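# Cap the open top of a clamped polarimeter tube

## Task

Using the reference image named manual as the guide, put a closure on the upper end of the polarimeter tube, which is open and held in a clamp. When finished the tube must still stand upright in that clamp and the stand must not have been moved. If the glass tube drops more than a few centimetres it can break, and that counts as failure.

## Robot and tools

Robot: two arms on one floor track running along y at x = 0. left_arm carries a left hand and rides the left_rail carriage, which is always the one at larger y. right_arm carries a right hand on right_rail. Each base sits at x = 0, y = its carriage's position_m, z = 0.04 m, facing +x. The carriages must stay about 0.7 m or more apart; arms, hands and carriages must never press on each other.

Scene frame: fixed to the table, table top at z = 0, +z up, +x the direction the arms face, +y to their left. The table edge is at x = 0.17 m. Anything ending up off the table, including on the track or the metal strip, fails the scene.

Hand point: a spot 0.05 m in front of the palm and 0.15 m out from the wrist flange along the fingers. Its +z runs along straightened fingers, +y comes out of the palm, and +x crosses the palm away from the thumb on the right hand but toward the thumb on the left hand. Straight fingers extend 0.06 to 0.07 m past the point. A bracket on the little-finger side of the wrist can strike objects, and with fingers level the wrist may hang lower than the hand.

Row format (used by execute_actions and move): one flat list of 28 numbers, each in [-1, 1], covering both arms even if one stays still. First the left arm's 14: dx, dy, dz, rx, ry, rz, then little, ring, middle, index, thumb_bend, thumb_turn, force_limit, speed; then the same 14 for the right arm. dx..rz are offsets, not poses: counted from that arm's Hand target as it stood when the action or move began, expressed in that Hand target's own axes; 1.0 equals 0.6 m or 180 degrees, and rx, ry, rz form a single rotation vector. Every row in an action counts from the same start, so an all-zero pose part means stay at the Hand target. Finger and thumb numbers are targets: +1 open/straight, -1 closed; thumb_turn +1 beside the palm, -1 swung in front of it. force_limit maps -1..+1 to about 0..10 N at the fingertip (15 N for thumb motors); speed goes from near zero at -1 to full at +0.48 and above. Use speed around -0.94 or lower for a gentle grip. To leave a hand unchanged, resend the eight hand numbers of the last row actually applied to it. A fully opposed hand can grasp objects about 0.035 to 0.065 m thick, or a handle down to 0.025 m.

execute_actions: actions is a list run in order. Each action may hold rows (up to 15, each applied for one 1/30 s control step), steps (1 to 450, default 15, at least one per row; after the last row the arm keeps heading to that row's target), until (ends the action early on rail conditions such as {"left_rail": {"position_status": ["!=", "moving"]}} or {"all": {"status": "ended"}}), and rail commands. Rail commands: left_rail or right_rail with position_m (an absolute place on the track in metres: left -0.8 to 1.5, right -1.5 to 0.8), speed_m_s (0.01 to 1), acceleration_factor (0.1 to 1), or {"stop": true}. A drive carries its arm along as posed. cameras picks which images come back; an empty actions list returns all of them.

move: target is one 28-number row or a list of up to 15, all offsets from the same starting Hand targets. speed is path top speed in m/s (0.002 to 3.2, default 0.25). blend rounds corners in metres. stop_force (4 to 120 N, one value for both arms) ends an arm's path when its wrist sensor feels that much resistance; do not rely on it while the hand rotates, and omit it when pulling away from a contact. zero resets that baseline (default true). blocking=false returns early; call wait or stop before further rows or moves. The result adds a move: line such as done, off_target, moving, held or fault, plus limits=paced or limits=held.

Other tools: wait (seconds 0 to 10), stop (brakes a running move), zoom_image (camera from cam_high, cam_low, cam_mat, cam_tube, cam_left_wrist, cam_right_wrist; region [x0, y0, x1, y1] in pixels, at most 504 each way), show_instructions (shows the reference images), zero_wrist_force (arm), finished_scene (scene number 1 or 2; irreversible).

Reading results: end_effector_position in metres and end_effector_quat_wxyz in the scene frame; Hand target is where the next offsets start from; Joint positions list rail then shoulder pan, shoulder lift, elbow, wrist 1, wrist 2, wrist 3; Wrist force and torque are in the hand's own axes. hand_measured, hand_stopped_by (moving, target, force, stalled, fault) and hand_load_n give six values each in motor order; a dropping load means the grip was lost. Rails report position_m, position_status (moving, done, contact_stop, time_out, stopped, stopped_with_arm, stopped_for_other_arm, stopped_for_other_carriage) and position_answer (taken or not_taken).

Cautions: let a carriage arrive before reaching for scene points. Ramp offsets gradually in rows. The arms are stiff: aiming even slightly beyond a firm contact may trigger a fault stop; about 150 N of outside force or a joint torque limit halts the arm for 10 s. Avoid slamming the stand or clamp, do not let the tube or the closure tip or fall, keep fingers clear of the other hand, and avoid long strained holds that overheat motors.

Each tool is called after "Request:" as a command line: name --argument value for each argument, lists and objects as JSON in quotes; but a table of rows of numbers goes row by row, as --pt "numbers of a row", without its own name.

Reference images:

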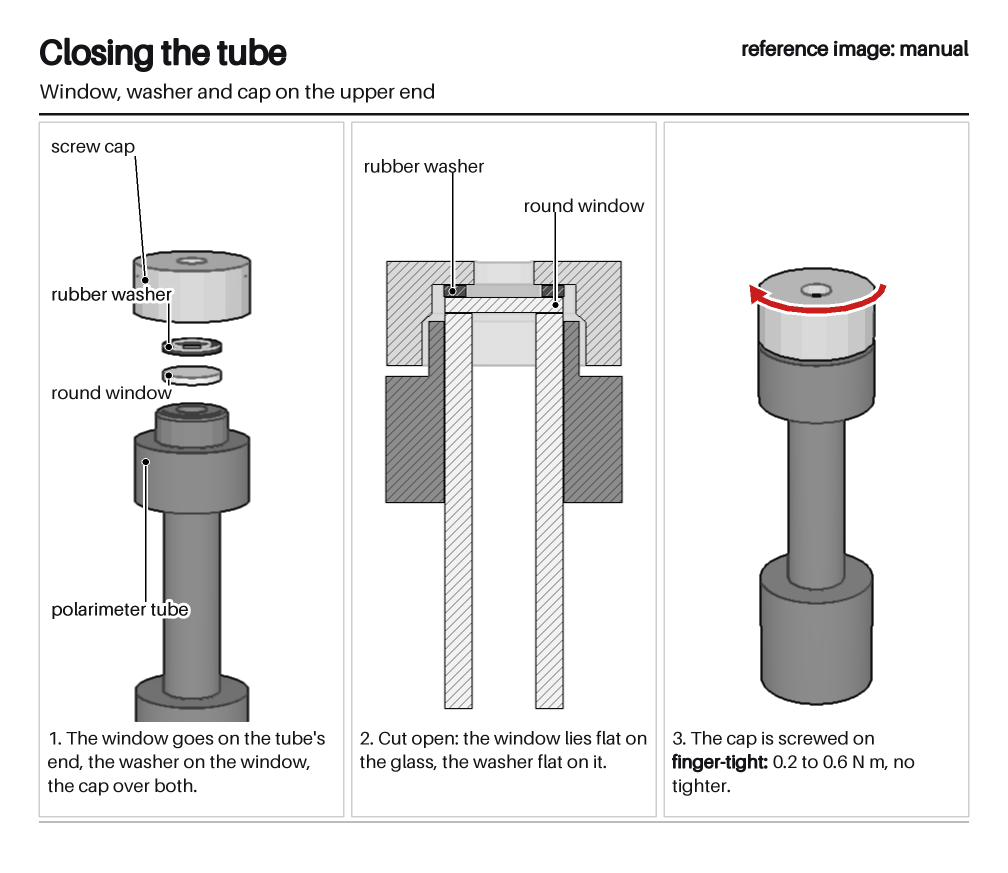

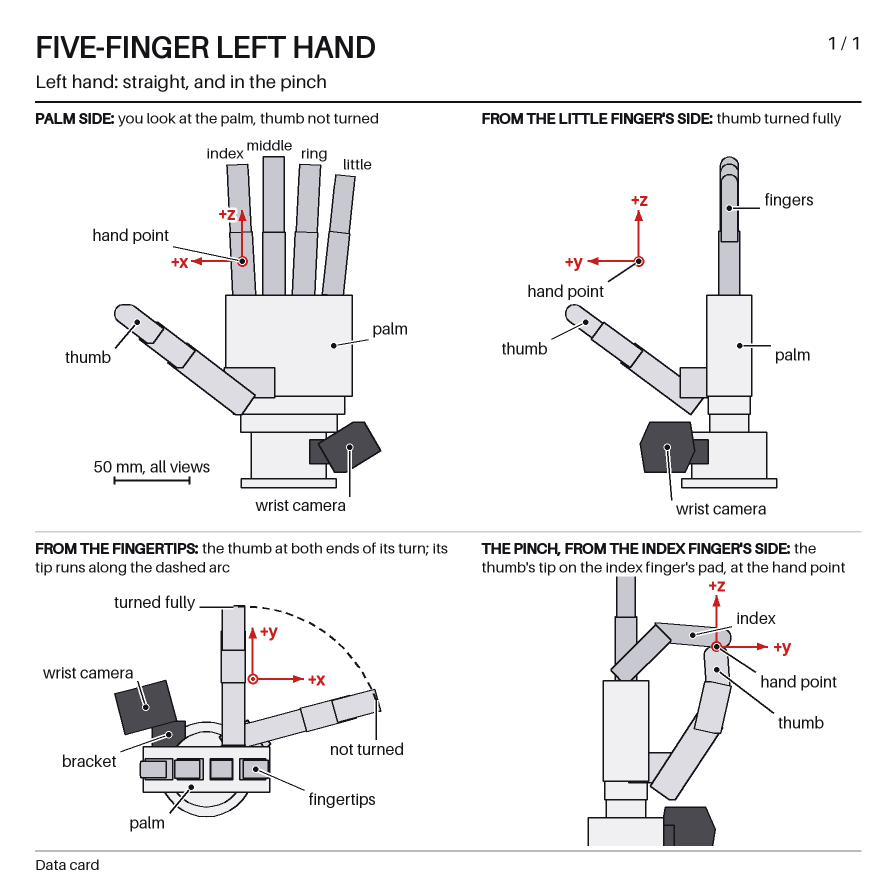

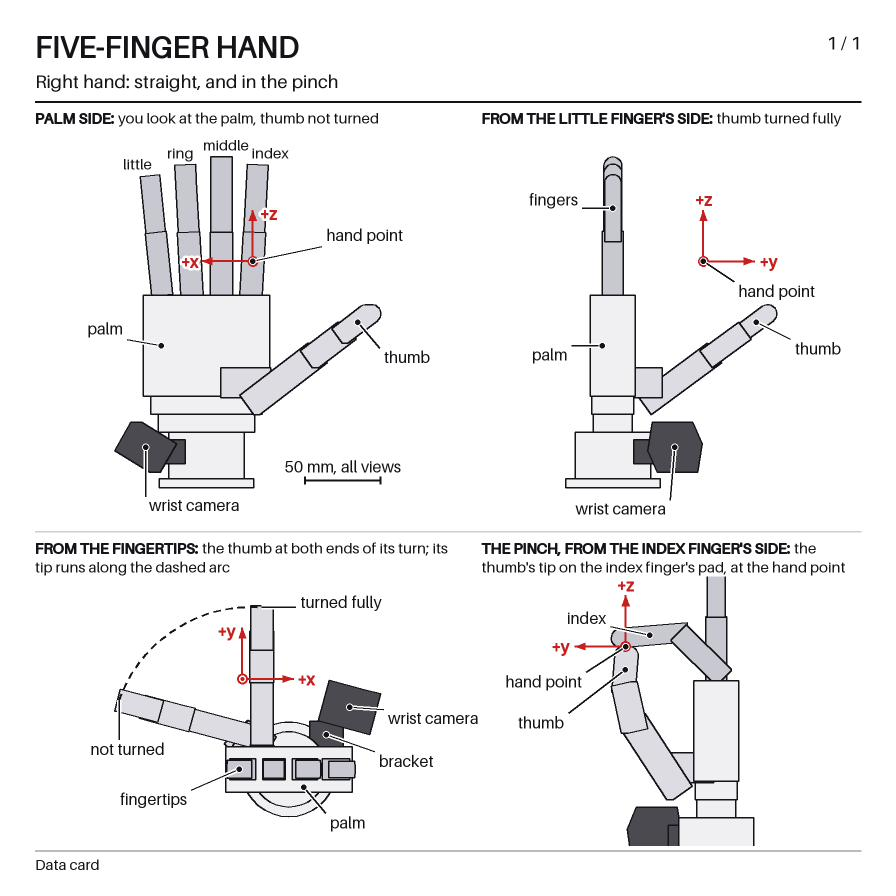

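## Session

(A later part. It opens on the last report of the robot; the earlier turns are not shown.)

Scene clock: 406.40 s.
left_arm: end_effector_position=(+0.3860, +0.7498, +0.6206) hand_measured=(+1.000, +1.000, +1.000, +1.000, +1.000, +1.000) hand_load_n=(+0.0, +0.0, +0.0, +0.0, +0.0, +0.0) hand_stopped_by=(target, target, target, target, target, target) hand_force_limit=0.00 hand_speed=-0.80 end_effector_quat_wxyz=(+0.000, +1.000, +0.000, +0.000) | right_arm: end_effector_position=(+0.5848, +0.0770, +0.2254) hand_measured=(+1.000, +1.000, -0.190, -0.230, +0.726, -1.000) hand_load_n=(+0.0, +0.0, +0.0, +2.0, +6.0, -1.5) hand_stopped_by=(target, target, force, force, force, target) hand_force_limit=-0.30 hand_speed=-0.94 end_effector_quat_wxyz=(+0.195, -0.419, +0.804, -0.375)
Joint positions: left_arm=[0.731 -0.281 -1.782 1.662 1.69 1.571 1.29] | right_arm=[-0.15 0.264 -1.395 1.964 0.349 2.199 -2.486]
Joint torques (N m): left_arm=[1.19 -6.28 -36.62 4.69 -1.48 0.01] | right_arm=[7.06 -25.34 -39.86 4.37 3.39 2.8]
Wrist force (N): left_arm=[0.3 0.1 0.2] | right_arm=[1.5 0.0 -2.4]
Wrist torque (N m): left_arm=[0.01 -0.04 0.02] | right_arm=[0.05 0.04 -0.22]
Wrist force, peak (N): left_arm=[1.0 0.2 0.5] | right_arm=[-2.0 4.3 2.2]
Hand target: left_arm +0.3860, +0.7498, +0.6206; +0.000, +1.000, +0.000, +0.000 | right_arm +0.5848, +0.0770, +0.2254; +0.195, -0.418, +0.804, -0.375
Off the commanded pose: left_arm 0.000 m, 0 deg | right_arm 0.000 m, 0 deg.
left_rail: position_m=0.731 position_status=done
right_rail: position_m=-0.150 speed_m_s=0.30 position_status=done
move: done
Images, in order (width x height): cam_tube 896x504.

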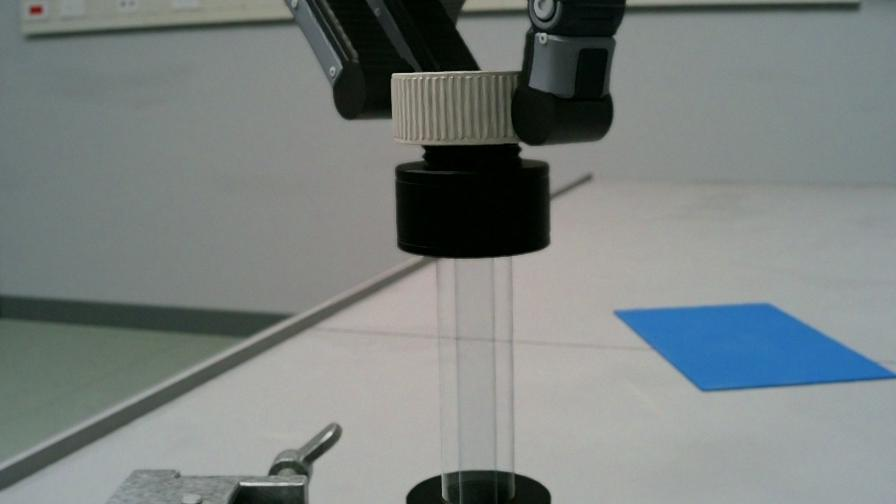

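Request:
execute_actions --actions '[{"rows":[[0,0,0,0,0,0,1,1,1,1,1,1,0,-0.8, 0,0,0,0,0,0,1,1,-0.18,-0.22,1,-1,-0.35,-0.88]],"steps":40}]'

Request:
move --pt "0 0 0 0 0 0 1 1 1 1 1 1 0 -0.8 0 -0.004287 0.005107 0 0 0 1 1 -0.18 -0.22 1 -1 -0.35 -0.88" --pt "0 0 0 0 0 0 1 1 1 1 1 1 0 -0.8 -0.017858 0.003442 -0.004101 0 -0.12767 -0.10717 1 1 -0.18 -0.22 1 -1 -0.35 -0.88" --pt "0 0 0 0 0 0 1 1 1 1 1 1 0 -0.8 -0.027313 0.015877 -0.018914 0 -0.25533 -0.21433 1 1 -0.18 -0.22 1 -1 -0.35 -0.88" --pt "0 0 0 0 0 0 1 1 1 1 1 1 0 -0.8 -0.025833 0.029685 -0.035364 0 -0.383 -0.3215 1 1 -0.18 -0.22 1 -1 -0.35 -0.88" --pt "0 0 0 0 0 0 1 1 1 1 1 1 0 -0.8 -0.013813 0.041168 -0.049043 0 -0.51067 -0.42867 1 1 -0.18 -0.22 1 -1 -0.35 -0.88" --pt "0 0 0 0 0 0 1 1 1 1 1 1 0 -0.8 0.005525 0.047248 -0.056286 0 -0.63833 -0.53583 1 1 -0.18 -0.22 1 -1 -0.35 -0.88" --pt "0 0 0 0 0 0 1 1 1 1 1 1 0 -0.8 0.01636 0.04768 -0.0568 0 -0.70217 -0.58942 1 1 -0.18 -0.22 1 -1 -0.35 -0.88" --pt "0 0 0 0 0 0 1 1 1 1 1 1 0 -0.8 0.018633 0.043273 -0.050255 0 -0.70217 -0.58942 1 1 -0.18 -0.22 1 -1 -0.35 -0.88" --speed '[0.03,0.4,0.4,0.4,0.4,0.4,0.3,0.02]' --blend '[0.001,0.002,0.002,0.002,0.002,0.002,0.001,0]' --cameras '["cam_tube","cam_right_wrist"]'

Request:
zoom_image --camera "cam_tube" --region '[385, 50, 565, 185]'

Scene clock: 409.77 s.
left_arm: end_effector_position=(+0.3860, +0.7498, +0.6206) hand_measured=(+1.000, +1.000, +1.000, +1.000, +1.000, +1.000) hand_load_n=(+0.0, +0.0, +0.0, +0.0, +0.0, +0.0) hand_stopped_by=(target, target, target, target, target, target) hand_force_limit=0.00 hand_speed=-0.80 end_effector_quat_wxyz=(+0.000, +1.000, +0.000, +0.000) | right_arm: end_effector_position=(+0.5848, +0.0770, +0.2254) hand_measured=(+1.000, +1.000, -0.180, -0.220, +1.000, -1.000) hand_load_n=(+0.0, +0.0, +0.0, +0.0, +0.0, +0.0) hand_stopped_by=(target, target, target, target, target, target) hand_force_limit=-0.35 hand_speed=-0.88 end_effector_quat_wxyz=(+0.195, -0.418, +0.804, -0.375)
Joint positions: left_arm=[0.731 -0.281 -1.782 1.662 1.69 1.571 1.29] | right_arm=[-0.15 0.264 -1.395 1.964 0.349 2.199 -2.486]
Joint torques (N m): left_arm=[0.96 -5.23 -35.89 4.72 -1.39 -0.32] | right_arm=[8.37 -31.01 -34.51 4.34 3.51 3.36]
Wrist force (N): left_arm=[0.8 -0.3 0.2] | right_arm=[0.0 -0.1 1.1]
Wrist torque (N m): left_arm=[-0.04 -0.11 0.06] | right_arm=[0.12 0.03 -0.19]
Wrist force, peak (N): left_arm=[0.9 0.0 0.5] | right_arm=[1.3 -0.5 -2.9]
Hand target: left_arm +0.3860, +0.7498, +0.6206; +0.000, +1.000, +0.000, +0.000 | right_arm +0.5848, +0.0770, +0.2254; +0.195, -0.418, +0.804, -0.375
Off the commanded pose: left_arm 0.000 m, 0 deg | right_arm 0.000 m, 0 deg.
left_rail: position_m=0.731 position_status=done
right_rail: position_m=-0.150 speed_m_s=0.30 position_status=done

Scene clock: 414.47 s.
left_arm: end_effector_position=(+0.3860, +0.7498, +0.6206) hand_measured=(+1.000, +1.000, +1.000, +1.000, +1.000, +1.000) hand_load_n=(+0.0, +0.0, +0.0, +0.0, +0.0, +0.0) hand_stopped_by=(target, target, target, target, target, target) hand_force_limit=0.00 hand_speed=-0.80 end_effector_quat_wxyz=(+0.000, +1.000, +0.000, +0.000) | right_arm: end_effector_position=(+0.5458, +0.0907, +0.2249) hand_measured=(+1.000, +1.000, -0.180, -0.220, +1.000, -1.000) hand_load_n=(+0.0, +0.0, +0.0, +0.0, +0.0, +0.0) hand_stopped_by=(target, target, target, target, target, target) hand_force_limit=-0.35 hand_speed=-0.88 end_effector_quat_wxyz=(-0.397, +0.852, +0.310, -0.144)
Joint positions: left_arm=[0.731 -0.281 -1.782 1.662 1.69 1.571 1.29] | right_arm=[-0.15 -0.061 -1.01 1.72 1.547 0.982 -5.687]
Joint torques (N m): left_arm=[1.4 -5.68 -35.93 4.65 -1.42 0.15] | right_arm=[-16.16 -48.69 -35.66 6.84 2.17 -3.8]
Wrist force (N): left_arm=[0.4 0.0 0.5] | right_arm=[-0.3 0.1 0.9]
Wrist torque (N m): left_arm=[-0.03 -0.04 0.03] | right_arm=[0.05 0.06 0.03]
Wrist force, peak (N): left_arm=[1.0 0.0 0.2] | right_arm=[0.3 -0.2 1.3]
Hand target: left_arm +0.3860, +0.7498, +0.6206; +0.000, +1.000, +0.000, +0.000 | right_arm +0.5458, +0.0906, +0.2249; -0.397, +0.852, +0.310, -0.144
Off the commanded pose: left_arm 0.000 m, 0 deg | right_arm 0.000 m, 0 deg.
left_rail: position_m=0.731 position_status=done
right_rail: position_m=-0.150 speed_m_s=0.30 position_status=done
move: done
camera_calibration:
cam_right_wrist: T_world_to_cam=[[0.607252, -0.297222, -0.73682, -0.138431], [-0.280515, -0.947871, 0.15117, 0.202612], [-0.743341, 0.114891, -0.658972, 0.658784], [0, 0, 0, 1]] pos_world=[0.6306, 0.075217, 0.301492]
Images, in order (width x height): cam_tube 896x504, cam_right_wrist 896x504.

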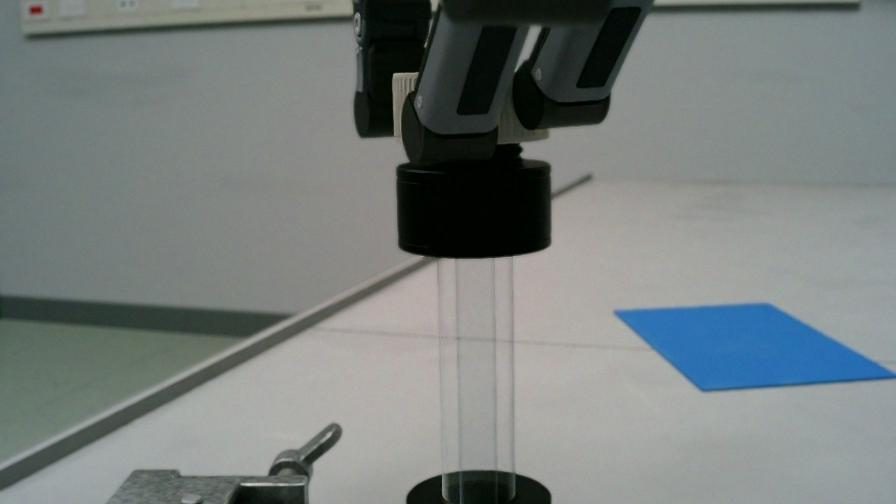

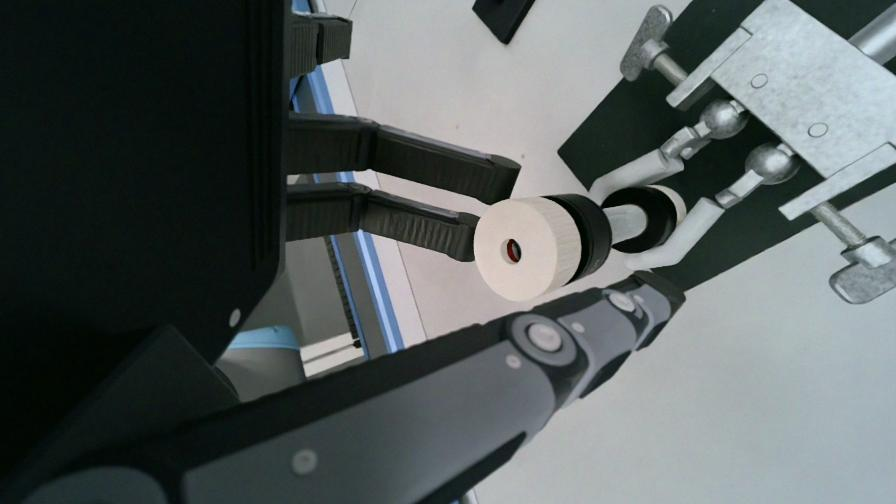

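Scaled by 2.800.

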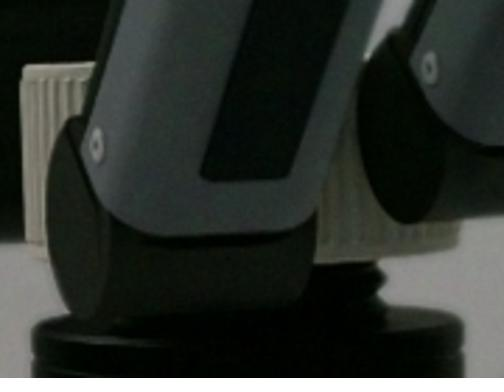

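Request:
execute_actions --actions '[{"rows":[[0,0,0,0,0,0,1,1,1,1,1,1,0,-0.8, 0,0,0,0,0,0,1,1,-0.18,-0.22,0.5,-1,-0.35,-0.92]],"steps":75},{"rows":[[0,0,0,0,0,0,1,1,1,1,1,1,0,-0.8, 0,0,0,0,0,0,1,1,-0.4,-0.4,0.5,-1,-0.65,-0.94]],"steps":25},{"rows":[[0,0,0,0,0,0,1,1,1,1,1,1,0,-0.8, 0,0,0,0,0,0,1,1,-0.4,-0.4,0.46,-1,-0.3,-0.94]],"steps":20}]' --cameras '["cam_tube"]'

Request:
zoom_image --camera "cam_tube" --region '[385, 50, 565, 185]'

Scene clock: 419.10 s.
left_arm: end_effector_position=(+0.3860, +0.7498, +0.6206) hand_measured=(+1.000, +1.000, +1.000, +1.000, +1.000, +1.000) hand_load_n=(+0.0, +0.0, +0.0, +0.0, +0.0, +0.0) hand_stopped_by=(target, target, target, target, target, target) hand_force_limit=0.00 hand_speed=-0.80 end_effector_quat_wxyz=(+0.000, +1.000, +0.000, +0.000) | right_arm: end_effector_position=(+0.5458, +0.0906, +0.2249) hand_measured=(+1.000, +1.000, -0.190, -0.230, +0.722, -1.000) hand_load_n=(+0.0, +0.0, +2.0, +2.0, +6.5, +1.0) hand_stopped_by=(target, target, force, force, force, target) hand_force_limit=-0.30 hand_speed=-0.94 end_effector_quat_wxyz=(-0.397, +0.852, +0.310, -0.144)
Joint positions: left_arm=[0.731 -0.281 -1.782 1.662 1.69 1.571 1.29] | right_arm=[-0.15 -0.061 -1.01 1.72 1.547 0.982 -5.688]
Joint torques (N m): left_arm=[0.39 -4.57 -36.9 4.85 -1.15 0.17] | right_arm=[-1.9 -52 -27.48 6.66 -2.5 -3.44]
Wrist force (N): left_arm=[0.7 0.1 0.2] | right_arm=[-0.1 0.7 0.5]
Wrist torque (N m): left_arm=[0.01 -0.09 0.04] | right_arm=[0.03 0.06 0.03]
Wrist force, peak (N): left_arm=[0.8 0.0 0.9] | right_arm=[-0.3 2.1 -1.9]
Hand target: left_arm +0.3860, +0.7498, +0.6206; +0.000, +1.000, +0.000, +0.000 | right_arm +0.5458, +0.0906, +0.2249; -0.397, +0.852, +0.310, -0.144
Off the commanded pose: left_arm 0.000 m, 0 deg | right_arm 0.000 m, 0 deg.
left_rail: position_m=0.731 position_status=done
right_rail: position_m=-0.150 speed_m_s=0.30 position_status=done
Images, in order (width x height): cam_tube 896x504.

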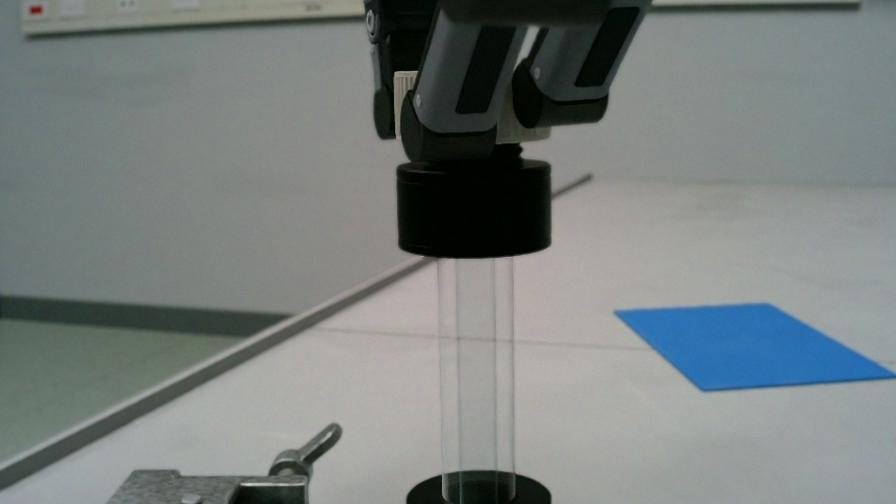

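Scaled by 2.800.

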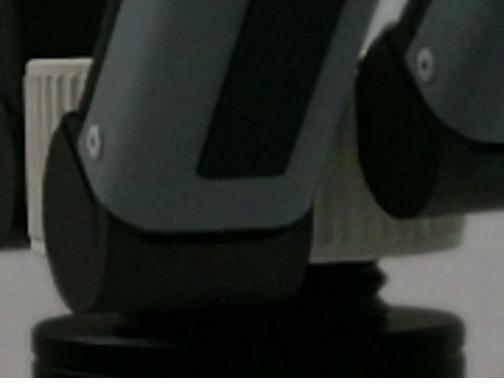

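Request:
move --pt "0 0 0 0 0 0 1 1 1 1 1 1 0 -0.8 0.008533 -0.001485 0.001985 0 0.06383 0.05358 1 1 -0.4 -0.4 0.46 -1 -0.3 -0.94" --pt "0 0 0 0 0 0 1 1 1 1 1 1 0 -0.8 0.017415 -0.001497 0.002215 0 0.12767 0.10717 1 1 -0.4 -0.4 0.46 -1 -0.3 -0.94" --pt "0 0 0 0 0 0 1 1 1 1 1 1 0 -0.8 0.026042 -0.000025 0.000678 0 0.1915 0.16075 1 1 -0.4 -0.4 0.46 -1 -0.3 -0.94" --pt "0 0 0 0 0 0 1 1 1 1 1 1 0 -0.8 0.033825 0.002836 -0.002514 0 0.25533 0.21433 1 1 -0.4 -0.4 0.46 -1 -0.3 -0.94" --pt "0 0 0 0 0 0 1 1 1 1 1 1 0 -0.8 0.040235 0.006898 -0.007137 0 0.31917 0.26792 1 1 -0.4 -0.4 0.46 -1 -0.3 -0.94" --pt "0 0 0 0 0 0 1 1 1 1 1 1 0 -0.8 0.044833 0.011891 -0.012869 0 0.383 0.3215 1 1 -0.4 -0.4 0.46 -1 -0.3 -0.94" --pt "0 0 0 0 0 0 1 1 1 1 1 1 0 -0.8 0.047308 0.017484 -0.019316 0 0.44683 0.37508 1 1 -0.4 -0.4 0.46 -1 -0.3 -0.94" --pt "0 0 0 0 0 0 1 1 1 1 1 1 0 -0.8 0.047492 0.023302 -0.02603 0 0.51067 0.42867 1 1 -0.4 -0.4 0.46 -1 -0.3 -0.94" --pt "0 0 0 0 0 0 1 1 1 1 1 1 0 -0.8 0.045368 0.028955 -0.032549 0 0.5745 0.48225 1 1 -0.4 -0.4 0.46 -1 -0.3 -0.94" --pt "0 0 0 0 0 0 1 1 1 1 1 1 0 -0.8 0.041085 0.034066 -0.038422 0 0.63833 0.53583 1 1 -0.4 -0.4 0.46 -1 -0.3 -0.94" --pt "0 0 0 0 0 0 1 1 1 1 1 1 0 -0.8 0.034933 0.038294 -0.043243 0 0.70217 0.58942 1 1 -0.4 -0.4 0.46 -1 -0.3 -0.94" --speed 0.25 --blend '[0.001,0.001,0.001,0.001,0.001,0.001,0.001,0.001,0.001,0.001,0]' --cameras '["cam_tube"]'

Request:
zoom_image --camera "cam_tube" --region '[385, 50, 565, 185]'

Scene clock: 426.83 s.
left_arm: end_effector_position=(+0.3860, +0.7498, +0.6206) hand_measured=(+1.000, +1.000, +1.000, +1.000, +1.000, +1.000) hand_load_n=(+0.0, +0.0, +0.0, +0.0, +0.0, +0.0) hand_stopped_by=(target, target, target, target, target, target) hand_force_limit=0.00 hand_speed=-0.80 end_effector_quat_wxyz=(+0.000, +1.000, +0.000, +0.000) | right_arm: end_effector_position=(+0.5842, +0.0776, +0.2240) hand_measured=(+1.000, +1.000, -0.190, -0.230, +0.722, -1.000) hand_load_n=(+0.0, +0.0, +2.5, +2.0, +6.0, +0.0) hand_stopped_by=(target, target, force, force, force, target) hand_force_limit=-0.30 hand_speed=-0.94 end_effector_quat_wxyz=(+0.195, -0.419, +0.804, -0.375)
Joint positions: left_arm=[0.731 -0.281 -1.782 1.662 1.69 1.571 1.29] | right_arm=[-0.15 0.265 -1.394 1.965 0.347 2.2 -2.485]
Joint torques (N m): left_arm=[3.29 -7.48 -36.33 4.68 -1.39 -0.22] | right_arm=[9.08 -23.3 -38.84 5.02 2.97 3.16]
Wrist force (N): left_arm=[0.6 0.1 0.5] | right_arm=[1.9 -3.3 0.2]
Wrist torque (N m): left_arm=[-0.02 -0.07 0.04] | right_arm=[0.16 -0.03 -0.23]
Wrist force, peak (N): left_arm=[0.8 0.3 0.8] | right_arm=[3.5 -0.3 4.9]
Hand target: left_arm +0.3860, +0.7498, +0.6206; +0.000, +1.000, +0.000, +0.000 | right_arm +0.5842, +0.0776, +0.2240; +0.195, -0.418, +0.804, -0.375
Off the commanded pose: left_arm 0.000 m, 0 deg | right_arm 0.000 m, 0 deg.
left_rail: position_m=0.731 position_status=done
right_rail: position_m=-0.150 speed_m_s=0.30 position_status=done
move: done
Images, in order (width x height): cam_tube 896x504.

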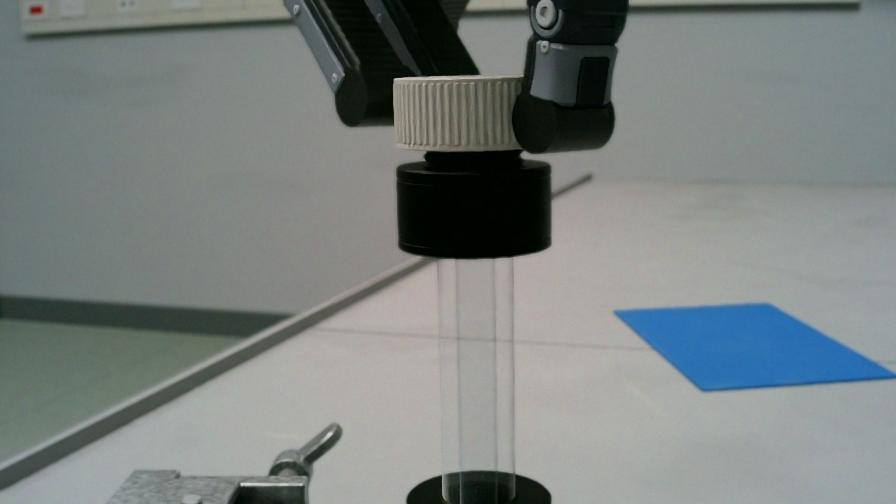

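Scaled by 2.800.

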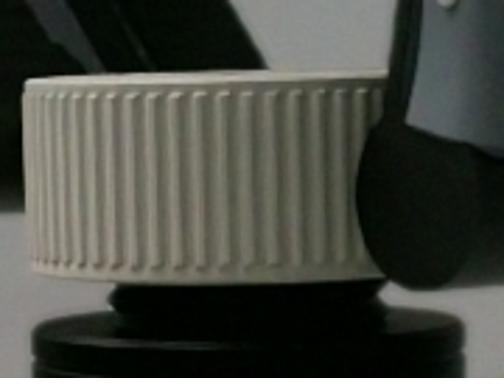

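Request:
execute_actions --actions '[{"rows":[[0,0,0,0,0,0,1,1,1,1,1,1,0,-0.8, 0,0,0,0,0,0,1,1,-0.18,-0.22,1,-1,-0.35,-0.88]],"steps":40}]'

Request:
move --pt "0 0 0 0 0 0 1 1 1 1 1 1 0 -0.8 0 -0.004287 0.005107 0 0 0 1 1 -0.18 -0.22 1 -1 -0.35 -0.88" --pt "0 0 0 0 0 0 1 1 1 1 1 1 0 -0.8 -0.017085 0.003366 -0.00401 0 -0.12767 -0.10717 1 1 -0.18 -0.22 1 -1 -0.35 -0.88" --pt "0 0 0 0 0 0 1 1 1 1 1 1 0 -0.8 -0.025932 0.015487 -0.018449 0 -0.25533 -0.21433 1 1 -0.18 -0.22 1 -1 -0.35 -0.88" --pt "0 0 0 0 0 0 1 1 1 1 1 1 0 -0.8 -0.024167 0.028828 -0.034342 0 -0.383 -0.3215 1 1 -0.18 -0.22 1 -1 -0.35 -0.88" --pt "0 0 0 0 0 0 1 1 1 1 1 1 0 -0.8 -0.012265 0.039813 -0.047429 0 -0.51067 -0.42867 1 1 -0.18 -0.22 1 -1 -0.35 -0.88" --pt "0 0 0 0 0 0 1 1 1 1 1 1 0 -0.8 0.006585 0.045502 -0.054206 0 -0.63833 -0.53583 1 1 -0.18 -0.22 1 -1 -0.35 -0.88" --pt "0 0 0 0 0 0 1 1 1 1 1 1 0 -0.8 0.017075 0.045812 -0.054575 0 -0.70217 -0.58942 1 1 -0.18 -0.22 1 -1 -0.35 -0.88" --pt "0 0 0 0 0 0 1 1 1 1 1 1 0 -0.8 0.0188 0.041926 -0.049428 0 -0.70217 -0.58942 1 1 -0.18 -0.22 1 -1 -0.35 -0.88" --speed '[0.03,0.4,0.4,0.4,0.4,0.4,0.3,0.02]' --blend '[0.001,0.002,0.002,0.002,0.002,0.002,0.001,0]'

Request:
execute_actions --actions '[{"rows":[[0,0,0,0,0,0,1,1,1,1,1,1,0,-0.8, 0,0,0,0,0,0,1,1,-0.18,-0.22,0.5,-1,-0.35,-0.92]],"steps":75},{"rows":[[0,0,0,0,0,0,1,1,1,1,1,1,0,-0.8, 0,0,0,0,0,0,1,1,-0.4,-0.4,0.5,-1,-0.65,-0.94]],"steps":25},{"rows":[[0,0,0,0,0,0,1,1,1,1,1,1,0,-0.8, 0,0,0,0,0,0,1,1,-0.4,-0.4,0.46,-1,-0.2,-0.94]],"steps":20}]' --cameras '["cam_tube"]'

Request:
zoom_image --camera "cam_tube" --region '[385, 50, 565, 185]'

Scene clock: 429.80 s.
left_arm: end_effector_position=(+0.3860, +0.7498, +0.6206) hand_measured=(+1.000, +1.000, +1.000, +1.000, +1.000, +1.000) hand_load_n=(+0.0, +0.0, +0.0, +0.0, +0.0, +0.0) hand_stopped_by=(target, target, target, target, target, target) hand_force_limit=0.00 hand_speed=-0.80 end_effector_quat_wxyz=(+0.000, +1.000, +0.000, +0.000) | right_arm: end_effector_position=(+0.5842, +0.0776, +0.2240) hand_measured=(+1.000, +1.000, -0.180, -0.220, +1.000, -1.000) hand_load_n=(+0.0, +0.0, +0.0, +0.0, +0.0, +0.0) hand_stopped_by=(target, target, target, target, target, target) hand_force_limit=-0.35 hand_speed=-0.88 end_effector_quat_wxyz=(+0.195, -0.418, +0.804, -0.375)
Joint positions: left_arm=[0.731 -0.281 -1.782 1.662 1.69 1.571 1.29] | right_arm=[-0.15 0.266 -1.393 1.965 0.347 2.2 -2.484]
Joint torques (N m): left_arm=[1.21 -4.38 -36.28 4.73 -1.44 0.05] | right_arm=[2.55 -32.36 -38.26 4.84 3.07 3.57]
Wrist force (N): left_arm=[0.7 0.0 0.5] | right_arm=[0.2 -0.4 1.0]
Wrist torque (N m): left_arm=[-0.01 -0.09 0.05] | right_arm=[0.11 0.03 -0.20]
Wrist force, peak (N): left_arm=[0.8 0.3 0.6] | right_arm=[1.8 -3.9 0.1]
Hand target: left_arm +0.3860, +0.7498, +0.6206; +0.000, +1.000, +0.000, +0.000 | right_arm +0.5842, +0.0776, +0.2240; +0.195, -0.418, +0.804, -0.375
Off the commanded pose: left_arm 0.000 m, 0 deg | right_arm 0.000 m, 0 deg.
left_rail: position_m=0.731 position_status=done
right_rail: position_m=-0.150 speed_m_s=0.30 position_status=done

Scene clock: 434.50 s.
left_arm: end_effector_position=(+0.3860, +0.7498, +0.6206) hand_measured=(+1.000, +1.000, +1.000, +1.000, +1.000, +1.000) hand_load_n=(+0.0, +0.0, +0.0, +0.0, +0.0, +0.0) hand_stopped_by=(target, target, target, target, target, target) hand_force_limit=0.00 hand_speed=-0.80 end_effector_quat_wxyz=(+0.000, +1.000, +0.000, +0.000) | right_arm: end_effector_position=(+0.5458, +0.0907, +0.2238) hand_measured=(+1.000, +1.000, -0.180, -0.220, +1.000, -1.000) hand_load_n=(-0.5, +0.0, +0.0, +0.0, +0.0, +0.0) hand_stopped_by=(target, target, target, target, target, target) hand_force_limit=-0.35 hand_speed=-0.88 end_effector_quat_wxyz=(-0.397, +0.852, +0.310, -0.144)
Joint positions: left_arm=[0.731 -0.281 -1.782 1.662 1.69 1.571 1.29] | right_arm=[-0.15 -0.061 -1.009 1.72 1.545 0.982 -5.687]
Joint torques (N m): left_arm=[2.51 -5.83 -36.6 4.76 -1.22 0.15] | right_arm=[-11.45 -50.86 -32.79 6.52 1.93 -3.68]
Wrist force (N): left_arm=[0.7 -0.3 0.5] | right_arm=[-0.4 0.0 1.1]
Wrist torque (N m): left_arm=[-0.06 -0.09 0.06] | right_arm=[0.03 0.07 0.02]
Wrist force, peak (N): left_arm=[1.0 0.3 0.3] | right_arm=[0.2 -0.5 1.5]
Hand target: left_arm +0.3860, +0.7498, +0.6206; +0.000, +1.000, +0.000, +0.000 | right_arm +0.5458, +0.0906, +0.2237; -0.397, +0.852, +0.310, -0.144
Off the commanded pose: left_arm 0.000 m, 0 deg | right_arm 0.000 m, 0 deg.
left_rail: position_m=0.731 position_status=done
right_rail: position_m=-0.150 speed_m_s=0.30 position_status=done
move: done

Scene clock: 438.70 s.
left_arm: end_effector_position=(+0.3860, +0.7498, +0.6206) hand_measured=(+1.000, +1.000, +1.000, +1.000, +1.000, +1.000) hand_load_n=(+0.0, +0.0, +0.0, +0.0, +0.0, +0.0) hand_stopped_by=(target, target, target, target, target, target) hand_force_limit=0.00 hand_speed=-0.80 end_effector_quat_wxyz=(+0.000, +1.000, +0.000, +0.000) | right_arm: end_effector_position=(+0.5458, +0.0906, +0.2237) hand_measured=(+1.000, +1.000, -0.196, -0.224, +0.724, -1.000) hand_load_n=(+0.0, +0.0, +3.0, +1.0, +5.5, +0.5) hand_stopped_by=(target, target, force, force, force, target) hand_force_limit=-0.20 hand_speed=-0.94 end_effector_quat_wxyz=(-0.397, +0.852, +0.310, -0.144)
Joint positions: left_arm=[0.731 -0.281 -1.782 1.662 1.69 1.571 1.29] | right_arm=[-0.15 -0.061 -1.009 1.72 1.545 0.982 -5.688]
Joint torques (N m): left_arm=[0.36 -5.92 -36.1 4.92 -1.63 0.07] | right_arm=[-0.8 -51.66 -25.54 7.05 -1.69 -3.21]
Wrist force (N): left_arm=[0.5 -0.3 0.4] | right_arm=[-0.8 0.4 0.5]
Wrist torque (N m): left_arm=[-0.06 -0.07 0.05] | right_arm=[-0.01 0.10 0.01]
Wrist force, peak (N): left_arm=[0.7 -0.1 0.8] | right_arm=[-0.4 1.1 -2.1]
Hand target: left_arm +0.3860, +0.7498, +0.6206; +0.000, +1.000, +0.000, +0.000 | right_arm +0.5458, +0.0906, +0.2237; -0.397, +0.852, +0.310, -0.144
Off the commanded pose: left_arm 0.000 m, 0 deg | right_arm 0.000 m, 0 deg.
left_rail: position_m=0.731 position_status=done
right_rail: position_m=-0.150 speed_m_s=0.30 position_status=done
Images, in order (width x height): cam_tube 896x504.

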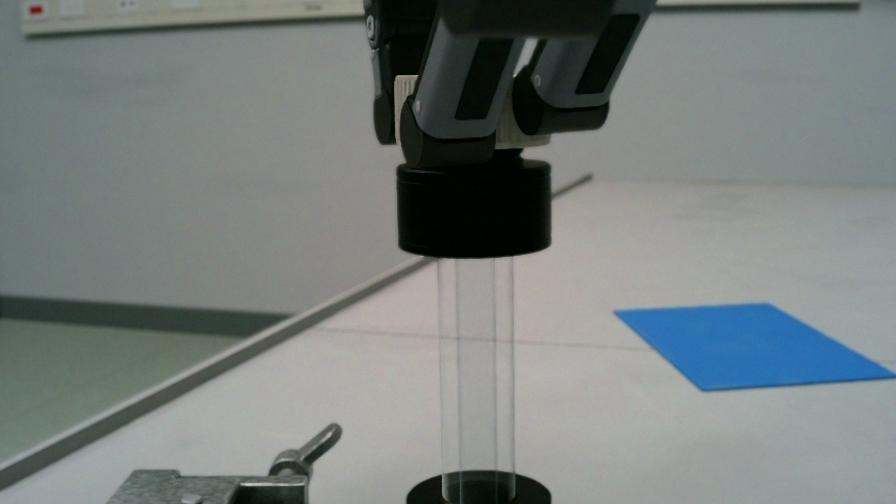

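Scaled by 2.800.

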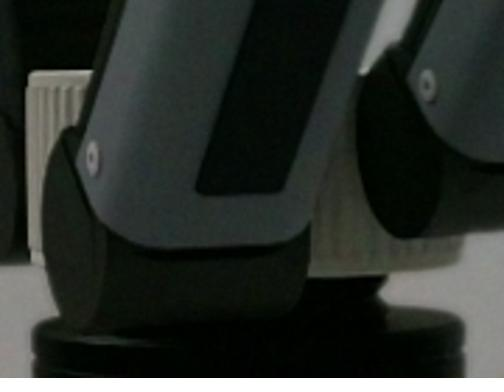

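Request:
move --pt "0 0 0 0 0 0 1 1 1 1 1 1 0 -0.8 0.008533 -0.001485 0.001985 0 0.06383 0.05358 1 1 -0.4 -0.4 0.46 -1 -0.2 -0.94" --pt "0 0 0 0 0 0 1 1 1 1 1 1 0 -0.8 0.017415 -0.001497 0.002215 0 0.12767 0.10717 1 1 -0.4 -0.4 0.46 -1 -0.2 -0.94" --pt "0 0 0 0 0 0 1 1 1 1 1 1 0 -0.8 0.026042 -0.000025 0.000678 0 0.1915 0.16075 1 1 -0.4 -0.4 0.46 -1 -0.2 -0.94" --pt "0 0 0 0 0 0 1 1 1 1 1 1 0 -0.8 0.033825 0.002836 -0.002514 0 0.25533 0.21433 1 1 -0.4 -0.4 0.46 -1 -0.2 -0.94" --pt "0 0 0 0 0 0 1 1 1 1 1 1 0 -0.8 0.040235 0.006898 -0.007137 0 0.31917 0.26792 1 1 -0.4 -0.4 0.46 -1 -0.2 -0.94" --pt "0 0 0 0 0 0 1 1 1 1 1 1 0 -0.8 0.044833 0.011891 -0.012869 0 0.383 0.3215 1 1 -0.4 -0.4 0.46 -1 -0.2 -0.94" --pt "0 0 0 0 0 0 1 1 1 1 1 1 0 -0.8 0.047308 0.017484 -0.019316 0 0.44683 0.37508 1 1 -0.4 -0.4 0.46 -1 -0.2 -0.94" --pt "0 0 0 0 0 0 1 1 1 1 1 1 0 -0.8 0.047492 0.023302 -0.02603 0 0.51067 0.42867 1 1 -0.4 -0.4 0.46 -1 -0.2 -0.94" --pt "0 0 0 0 0 0 1 1 1 1 1 1 0 -0.8 0.045368 0.028955 -0.032549 0 0.5745 0.48225 1 1 -0.4 -0.4 0.46 -1 -0.2 -0.94" --pt "0 0 0 0 0 0 1 1 1 1 1 1 0 -0.8 0.041085 0.034066 -0.038422 0 0.63833 0.53583 1 1 -0.4 -0.4 0.46 -1 -0.2 -0.94" --pt "0 0 0 0 0 0 1 1 1 1 1 1 0 -0.8 0.034933 0.038294 -0.043243 0 0.70217 0.58942 1 1 -0.4 -0.4 0.46 -1 -0.2 -0.94" --speed 0.25 --blend '[0.001,0.001,0.001,0.001,0.001,0.001,0.001,0.001,0.001,0.001,0]' --cameras '["cam_tube"]'

Request:
zoom_image --camera "cam_tube" --region '[385, 50, 565, 185]'

Scene clock: 446.17 s.
left_arm: end_effector_position=(+0.3860, +0.7498, +0.6206) hand_measured=(+1.000, +1.000, +1.000, +1.000, +1.000, +1.000) hand_load_n=(+0.0, +0.0, +0.0, +0.0, +0.0, +0.0) hand_stopped_by=(target, target, target, target, target, target) hand_force_limit=0.00 hand_speed=-0.80 end_effector_quat_wxyz=(+0.000, +1.000, +0.000, +0.000) | right_arm: end_effector_position=(+0.5842, +0.0776, +0.2229) hand_measured=(+1.000, +1.000, -0.196, -0.224, +0.724, -1.000) hand_load_n=(+0.0, +0.0, +2.5, +1.0, +4.5, -0.5) hand_stopped_by=(target, target, force, force, force, target) hand_force_limit=-0.20 hand_speed=-0.94 end_effector_quat_wxyz=(+0.195, -0.419, +0.804, -0.375)
Joint positions: left_arm=[0.731 -0.281 -1.782 1.662 1.69 1.571 1.29] | right_arm=[-0.15 0.265 -1.393 1.966 0.345 2.2 -2.485]
Joint torques (N m): left_arm=[1.69 -6.18 -36.68 4.75 -1.56 0.16] | right_arm=[5.64 -28.18 -37.59 5.21 2.68 3.78]
Wrist force (N): left_arm=[0.4 -0.2 0.3] | right_arm=[2.0 -2.7 0.7]
Wrist torque (N m): left_arm=[-0.03 -0.06 0.04] | right_arm=[0.15 0.00 -0.26]
Wrist force, peak (N): left_arm=[1.0 -0.2 0.4] | right_arm=[3.9 -0.3 4.5]
Hand target: left_arm +0.3860, +0.7498, +0.6206; +0.000, +1.000, +0.000, +0.000 | right_arm +0.5842, +0.0776, +0.2229; +0.195, -0.418, +0.804, -0.375
Off the commanded pose: left_arm 0.000 m, 0 deg | right_arm 0.000 m, 0 deg.
left_rail: position_m=0.731 position_status=done
right_rail: position_m=-0.150 speed_m_s=0.30 position_status=done
move: done
Images, in order (width x height): cam_tube 896x504.

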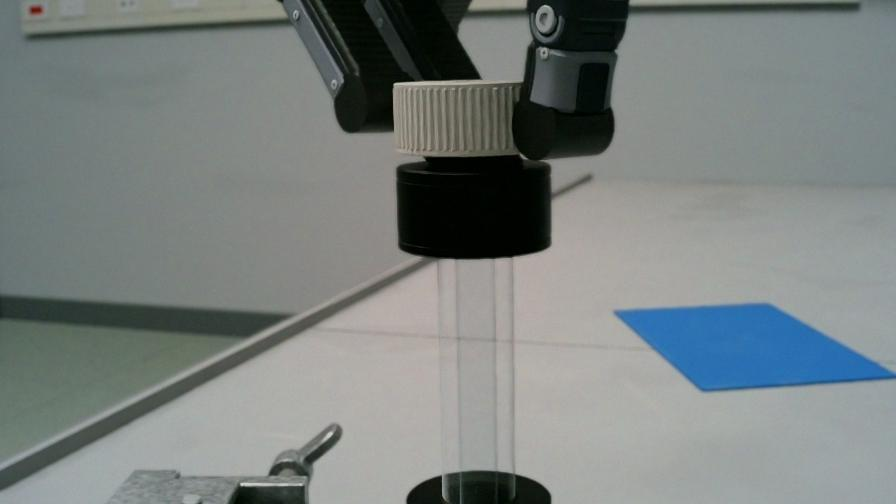

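Scaled by 2.800.

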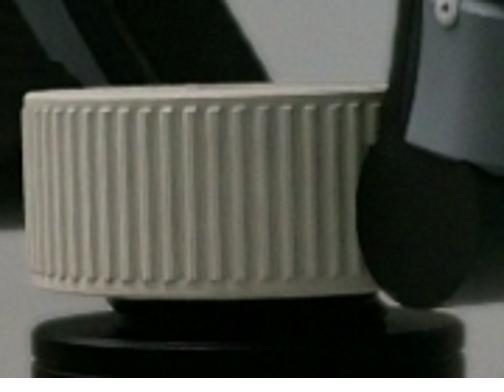

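Request:
execute_actions --actions '[{"rows":[[0,0,0,0,0,0,1,1,1,1,1,1,0,-0.8, 0,0,0,0,0,0,1,1,-0.18,-0.22,1,-1,-0.35,-0.88]],"steps":40}]'

Request:
move --pt "0 0 0 0 0 0 1 1 1 1 1 1 0 -0.8 0 -0.004287 0.005107 0 0 0 1 1 -0.18 -0.22 1 -1 -0.35 -0.88" --pt "0 0 0 0 0 0 1 1 1 1 1 1 0 -0.8 -0.017085 0.003366 -0.00401 0 -0.12767 -0.10717 1 1 -0.18 -0.22 1 -1 -0.35 -0.88" --pt "0 0 0 0 0 0 1 1 1 1 1 1 0 -0.8 -0.025932 0.015487 -0.018449 0 -0.25533 -0.21433 1 1 -0.18 -0.22 1 -1 -0.35 -0.88" --pt "0 0 0 0 0 0 1 1 1 1 1 1 0 -0.8 -0.024167 0.028828 -0.034342 0 -0.383 -0.3215 1 1 -0.18 -0.22 1 -1 -0.35 -0.88" --pt "0 0 0 0 0 0 1 1 1 1 1 1 0 -0.8 -0.012265 0.039813 -0.047429 0 -0.51067 -0.42867 1 1 -0.18 -0.22 1 -1 -0.35 -0.88" --pt "0 0 0 0 0 0 1 1 1 1 1 1 0 -0.8 0.006585 0.045502 -0.054206 0 -0.63833 -0.53583 1 1 -0.18 -0.22 1 -1 -0.35 -0.88" --pt "0 0 0 0 0 0 1 1 1 1 1 1 0 -0.8 0.017075 0.045812 -0.054575 0 -0.70217 -0.58942 1 1 -0.18 -0.22 1 -1 -0.35 -0.88" --pt "0 0 0 0 0 0 1 1 1 1 1 1 0 -0.8 0.0188 0.041671 -0.049642 0 -0.70217 -0.58942 1 1 -0.18 -0.22 1 -1 -0.35 -0.88" --speed '[0.03,0.4,0.4,0.4,0.4,0.4,0.3,0.02]' --blend '[0.001,0.002,0.002,0.002,0.002,0.002,0.001,0]'

Request:
execute_actions --actions '[{"rows":[[0,0,0,0,0,0,1,1,1,1,1,1,0,-0.8, 0,0,0,0,0,0,1,1,-0.18,-0.22,0.5,-1,-0.35,-0.92]],"steps":75},{"rows":[[0,0,0,0,0,0,1,1,1,1,1,1,0,-0.8, 0,0,0,0,0,0,1,1,-0.4,-0.4,0.5,-1,-0.55,-0.94]],"steps":25},{"rows":[[0,0,0,0,0,0,1,1,1,1,1,1,0,-0.8, 0,0,0,0,0,0,1,1,-0.4,-0.4,0.46,-1,0,-0.94]],"steps":20}]' --cameras '["cam_tube"]'

Request:
zoom_image --camera "cam_tube" --region '[385, 50, 565, 185]'

Scene clock: 449.70 s.
left_arm: end_effector_position=(+0.3860, +0.7498, +0.6206) hand_measured=(+1.000, +1.000, +1.000, +1.000, +1.000, +1.000) hand_load_n=(+0.0, +0.0, +0.0, +0.0, +0.0, +0.0) hand_stopped_by=(target, target, target, target, target, target) hand_force_limit=0.00 hand_speed=-0.80 end_effector_quat_wxyz=(+0.000, +1.000, +0.000, +0.000) | right_arm: end_effector_position=(+0.5842, +0.0776, +0.2228) hand_measured=(+1.000, +1.000, -0.180, -0.220, +1.000, -1.000) hand_load_n=(+0.0, +0.0, +0.0, +0.0, +0.0, +0.0) hand_stopped_by=(target, target, target, target, target, target) hand_force_limit=-0.35 hand_speed=-0.88 end_effector_quat_wxyz=(+0.195, -0.418, +0.804, -0.375)
Joint positions: left_arm=[0.731 -0.281 -1.782 1.662 1.69 1.571 1.29] | right_arm=[-0.15 0.266 -1.392 1.966 0.345 2.2 -2.484]
Joint torques (N m): left_arm=[0.04 -6.53 -37.05 4.67 -1.6 0.1] | right_arm=[3.78 -32.62 -38.25 4.77 3.06 3.37]
Wrist force (N): left_arm=[0.4 0.2 0.4] | right_arm=[0.4 -0.1 1.1]
Wrist torque (N m): left_arm=[0.02 -0.05 0.02] | right_arm=[0.13 -0.03 -0.17]
Wrist force, peak (N): left_arm=[0.9 0.0 0.6] | right_arm=[2.3 -4.3 -0.2]
Hand target: left_arm +0.3860, +0.7498, +0.6206; +0.000, +1.000, +0.000, +0.000 | right_arm +0.5842, +0.0776, +0.2229; +0.195, -0.418, +0.804, -0.375
Off the commanded pose: left_arm 0.000 m, 0 deg | right_arm 0.000 m, 0 deg.
left_rail: position_m=0.731 position_status=done
right_rail: position_m=-0.150 speed_m_s=0.30 position_status=done

Scene clock: 454.40 s.
left_arm: end_effector_position=(+0.3860, +0.7498, +0.6206) hand_measured=(+1.000, +1.000, +1.000, +1.000, +1.000, +1.000) hand_load_n=(+0.0, +0.0, +0.0, +0.0, +0.0, +0.0) hand_stopped_by=(target, target, target, target, target, target) hand_force_limit=0.00 hand_speed=-0.80 end_effector_quat_wxyz=(+0.000, +1.000, +0.000, +0.000) | right_arm: end_effector_position=(+0.5458, +0.0907, +0.2228) hand_measured=(+1.000, +1.000, -0.180, -0.220, +1.000, -1.000) hand_load_n=(+0.0, +0.0, +0.0, +0.0, +0.0, +0.0) hand_stopped_by=(target, target, target, target, target, target) hand_force_limit=-0.35 hand_speed=-0.88 end_effector_quat_wxyz=(-0.397, +0.852, +0.310, -0.144)
Joint positions: left_arm=[0.731 -0.281 -1.782 1.662 1.69 1.571 1.29] | right_arm=[-0.15 -0.061 -1.008 1.721 1.544 0.982 -5.687]
Joint torques (N m): left_arm=[0.51 -7.05 -36.34 4.83 -1.31 0] | right_arm=[-15.47 -54.63 -32.96 7.11 1.8 -3.8]
Wrist force (N): left_arm=[0.6 0.1 0.2] | right_arm=[-0.2 0.0 0.9]
Wrist torque (N m): left_arm=[0.02 -0.08 0.03] | right_arm=[0.05 0.04 0.04]
Wrist force, peak (N): left_arm=[0.9 -0.2 0.5] | right_arm=[0.6 0.1 1.3]
Hand target: left_arm +0.3860, +0.7498, +0.6206; +0.000, +1.000, +0.000, +0.000 | right_arm +0.5458, +0.0907, +0.2228; -0.397, +0.852, +0.310, -0.144
Off the commanded pose: left_arm 0.000 m, 0 deg | right_arm 0.000 m, 0 deg.
left_rail: position_m=0.731 position_status=done
right_rail: position_m=-0.150 speed_m_s=0.30 position_status=done
move: done

Scene clock: 458.60 s.
left_arm: end_effector_position=(+0.3860, +0.7498, +0.6206) hand_measured=(+1.000, +1.000, +1.000, +1.000, +1.000, +1.000) hand_load_n=(+0.0, +0.0, +0.0, +0.0, -0.5, +0.0) hand_stopped_by=(target, target, target, target, target, target) hand_force_limit=0.00 hand_speed=-0.80 end_effector_quat_wxyz=(+0.000, +1.000, +0.000, +0.000) | right_arm: end_effector_position=(+0.5458, +0.0906, +0.2228) hand_measured=(+1.000, +1.000, -0.196, -0.230, +0.722, -1.000) hand_load_n=(+0.0, +0.0, +2.0, +2.5, +7.0, +0.5) hand_stopped_by=(target, target, force, force, force, target) hand_force_limit=0.00 hand_speed=-0.94 end_effector_quat_wxyz=(-0.397, +0.852, +0.310, -0.144)
Joint positions: left_arm=[0.731 -0.281 -1.782 1.662 1.69 1.571 1.29] | right_arm=[-0.15 -0.061 -1.008 1.721 1.544 0.982 -5.688]
Joint torques (N m): left_arm=[2.61 -6.01 -37.03 4.81 -1.62 0.14] | right_arm=[-1.86 -54.1 -26.08 6.64 -2.24 -3.35]
Wrist force (N): left_arm=[0.8 -0.2 0.2] | right_arm=[0.1 1.0 1.3]
Wrist torque (N m): left_arm=[-0.02 -0.12 0.06] | right_arm=[0.02 0.02 0.04]
Wrist force, peak (N): left_arm=[0.8 0.3 0.7] | right_arm=[-0.1 2.5 -1.0]
Hand target: left_arm +0.3860, +0.7498, +0.6206; +0.000, +1.000, +0.000, +0.000 | right_arm +0.5458, +0.0907, +0.2228; -0.397, +0.852, +0.310, -0.144
Off the commanded pose: left_arm 0.000 m, 0 deg | right_arm 0.000 m, 0 deg.
left_rail: position_m=0.731 position_status=done
right_rail: position_m=-0.150 speed_m_s=0.30 position_status=done
Images, in order (width x height): cam_tube 896x504.

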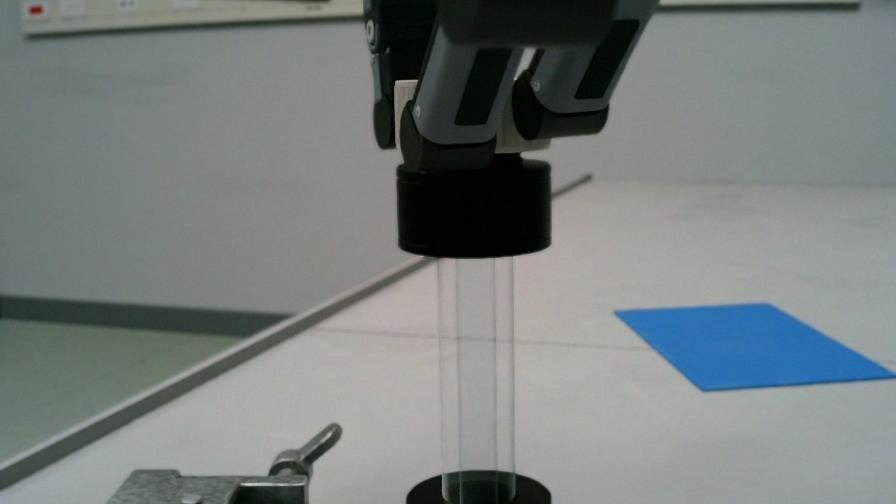

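Scaled by 2.800.

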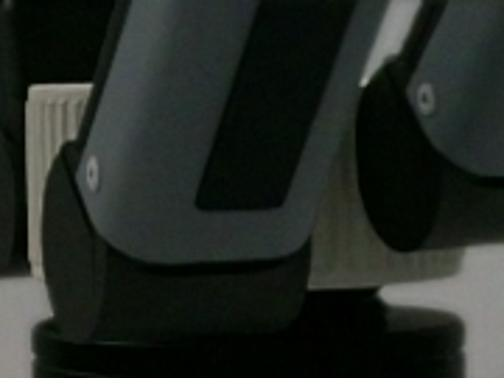

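Request:
move --pt "0 0 0 0 0 0 1 1 1 1 1 1 0 -0.8 0.008533 -0.001485 0.001985 0 0.06383 0.05358 1 1 -0.4 -0.4 0.46 -1 0 -0.94" --pt "0 0 0 0 0 0 1 1 1 1 1 1 0 -0.8 0.017415 -0.001497 0.002215 0 0.12767 0.10717 1 1 -0.4 -0.4 0.46 -1 0 -0.94" --pt "0 0 0 0 0 0 1 1 1 1 1 1 0 -0.8 0.026042 -0.000025 0.000678 0 0.1915 0.16075 1 1 -0.4 -0.4 0.46 -1 0 -0.94" --pt "0 0 0 0 0 0 1 1 1 1 1 1 0 -0.8 0.033825 0.002836 -0.002514 0 0.25533 0.21433 1 1 -0.4 -0.4 0.46 -1 0 -0.94" --pt "0 0 0 0 0 0 1 1 1 1 1 1 0 -0.8 0.040235 0.006898 -0.007137 0 0.31917 0.26792 1 1 -0.4 -0.4 0.46 -1 0 -0.94" --pt "0 0 0 0 0 0 1 1 1 1 1 1 0 -0.8 0.044833 0.011891 -0.012869 0 0.383 0.3215 1 1 -0.4 -0.4 0.46 -1 0 -0.94" --speed 0.2 --blend '[0.001,0.001,0.001,0.001,0.001,0]' --cameras '["cam_tube"]'

Request:
zoom_image --camera "cam_tube" --region '[385, 50, 565, 185]'

Scene clock: 463.57 s.
left_arm: end_effector_position=(+0.3860, +0.7498, +0.6206) hand_measured=(+1.000, +1.000, +1.000, +1.000, +1.000, +1.000) hand_load_n=(+0.0, -0.5, +0.0, +0.0, +0.0, +0.0) hand_stopped_by=(target, target, target, target, target, target) hand_force_limit=0.00 hand_speed=-0.80 end_effector_quat_wxyz=(+0.000, +1.000, +0.000, +0.000) | right_arm: end_effector_position=(+0.5732, +0.0999, +0.2224) hand_measured=(+1.000, +1.000, -0.196, -0.230, +0.722, -1.000) hand_load_n=(+0.0, +0.0, +2.5, +2.5, +6.5, -2.0) hand_stopped_by=(target, target, force, force, force, target) hand_force_limit=0.00 hand_speed=-0.94 end_effector_quat_wxyz=(-0.383, +0.822, -0.383, +0.179)
Joint positions: left_arm=[0.731 -0.281 -1.782 1.662 1.69 1.571 1.29] | right_arm=[-0.15 -0.119 -1.467 2.049 0.305 0.978 -3.743]
Joint torques (N m): left_arm=[0.68 -7.48 -36.45 4.86 -1.46 0] | right_arm=[7.73 -59.38 -24.72 -0.45 1.05 4.43]
Wrist force (N): left_arm=[0.5 -0.2 0.6] | right_arm=[3.1 0.8 1.8]
Wrist torque (N m): left_arm=[-0.04 -0.07 0.04] | right_arm=[0.09 -0.02 -0.30]
Wrist force, peak (N): left_arm=[0.9 -0.2 0.5] | right_arm=[0.2 4.5 4.1]
Hand target: left_arm +0.3860, +0.7498, +0.6206; +0.000, +1.000, +0.000, +0.000 | right_arm +0.5732, +0.0999, +0.2223; -0.383, +0.821, -0.383, +0.179
Off the commanded pose: left_arm 0.000 m, 0 deg | right_arm 0.000 m, 0 deg.
left_rail: position_m=0.731 position_status=done
right_rail: position_m=-0.150 speed_m_s=0.30 position_status=done
move: done
Images, in order (width x height): cam_tube 896x504.

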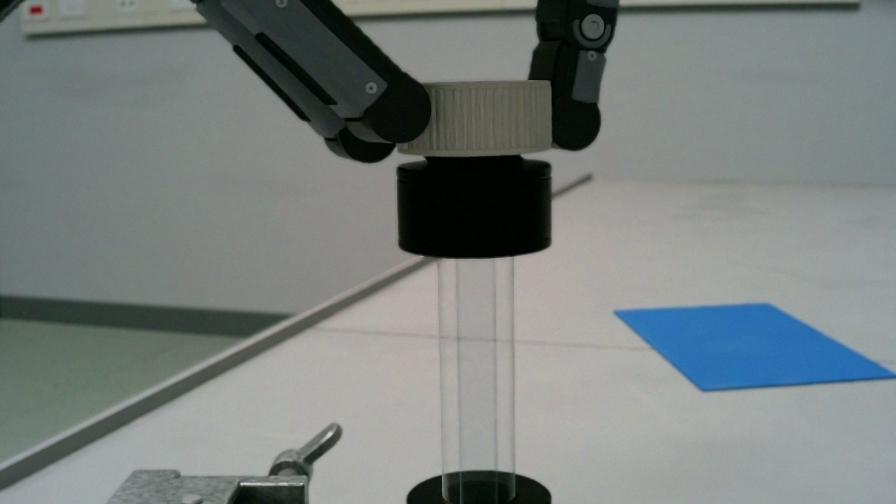

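Scaled by 2.800.

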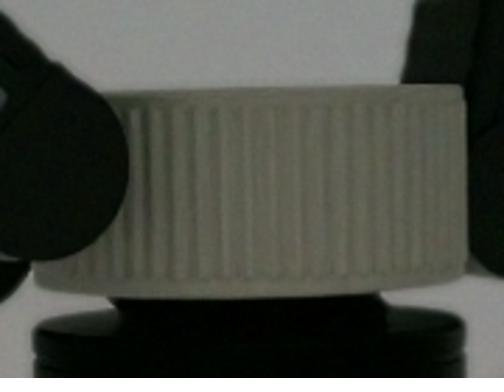

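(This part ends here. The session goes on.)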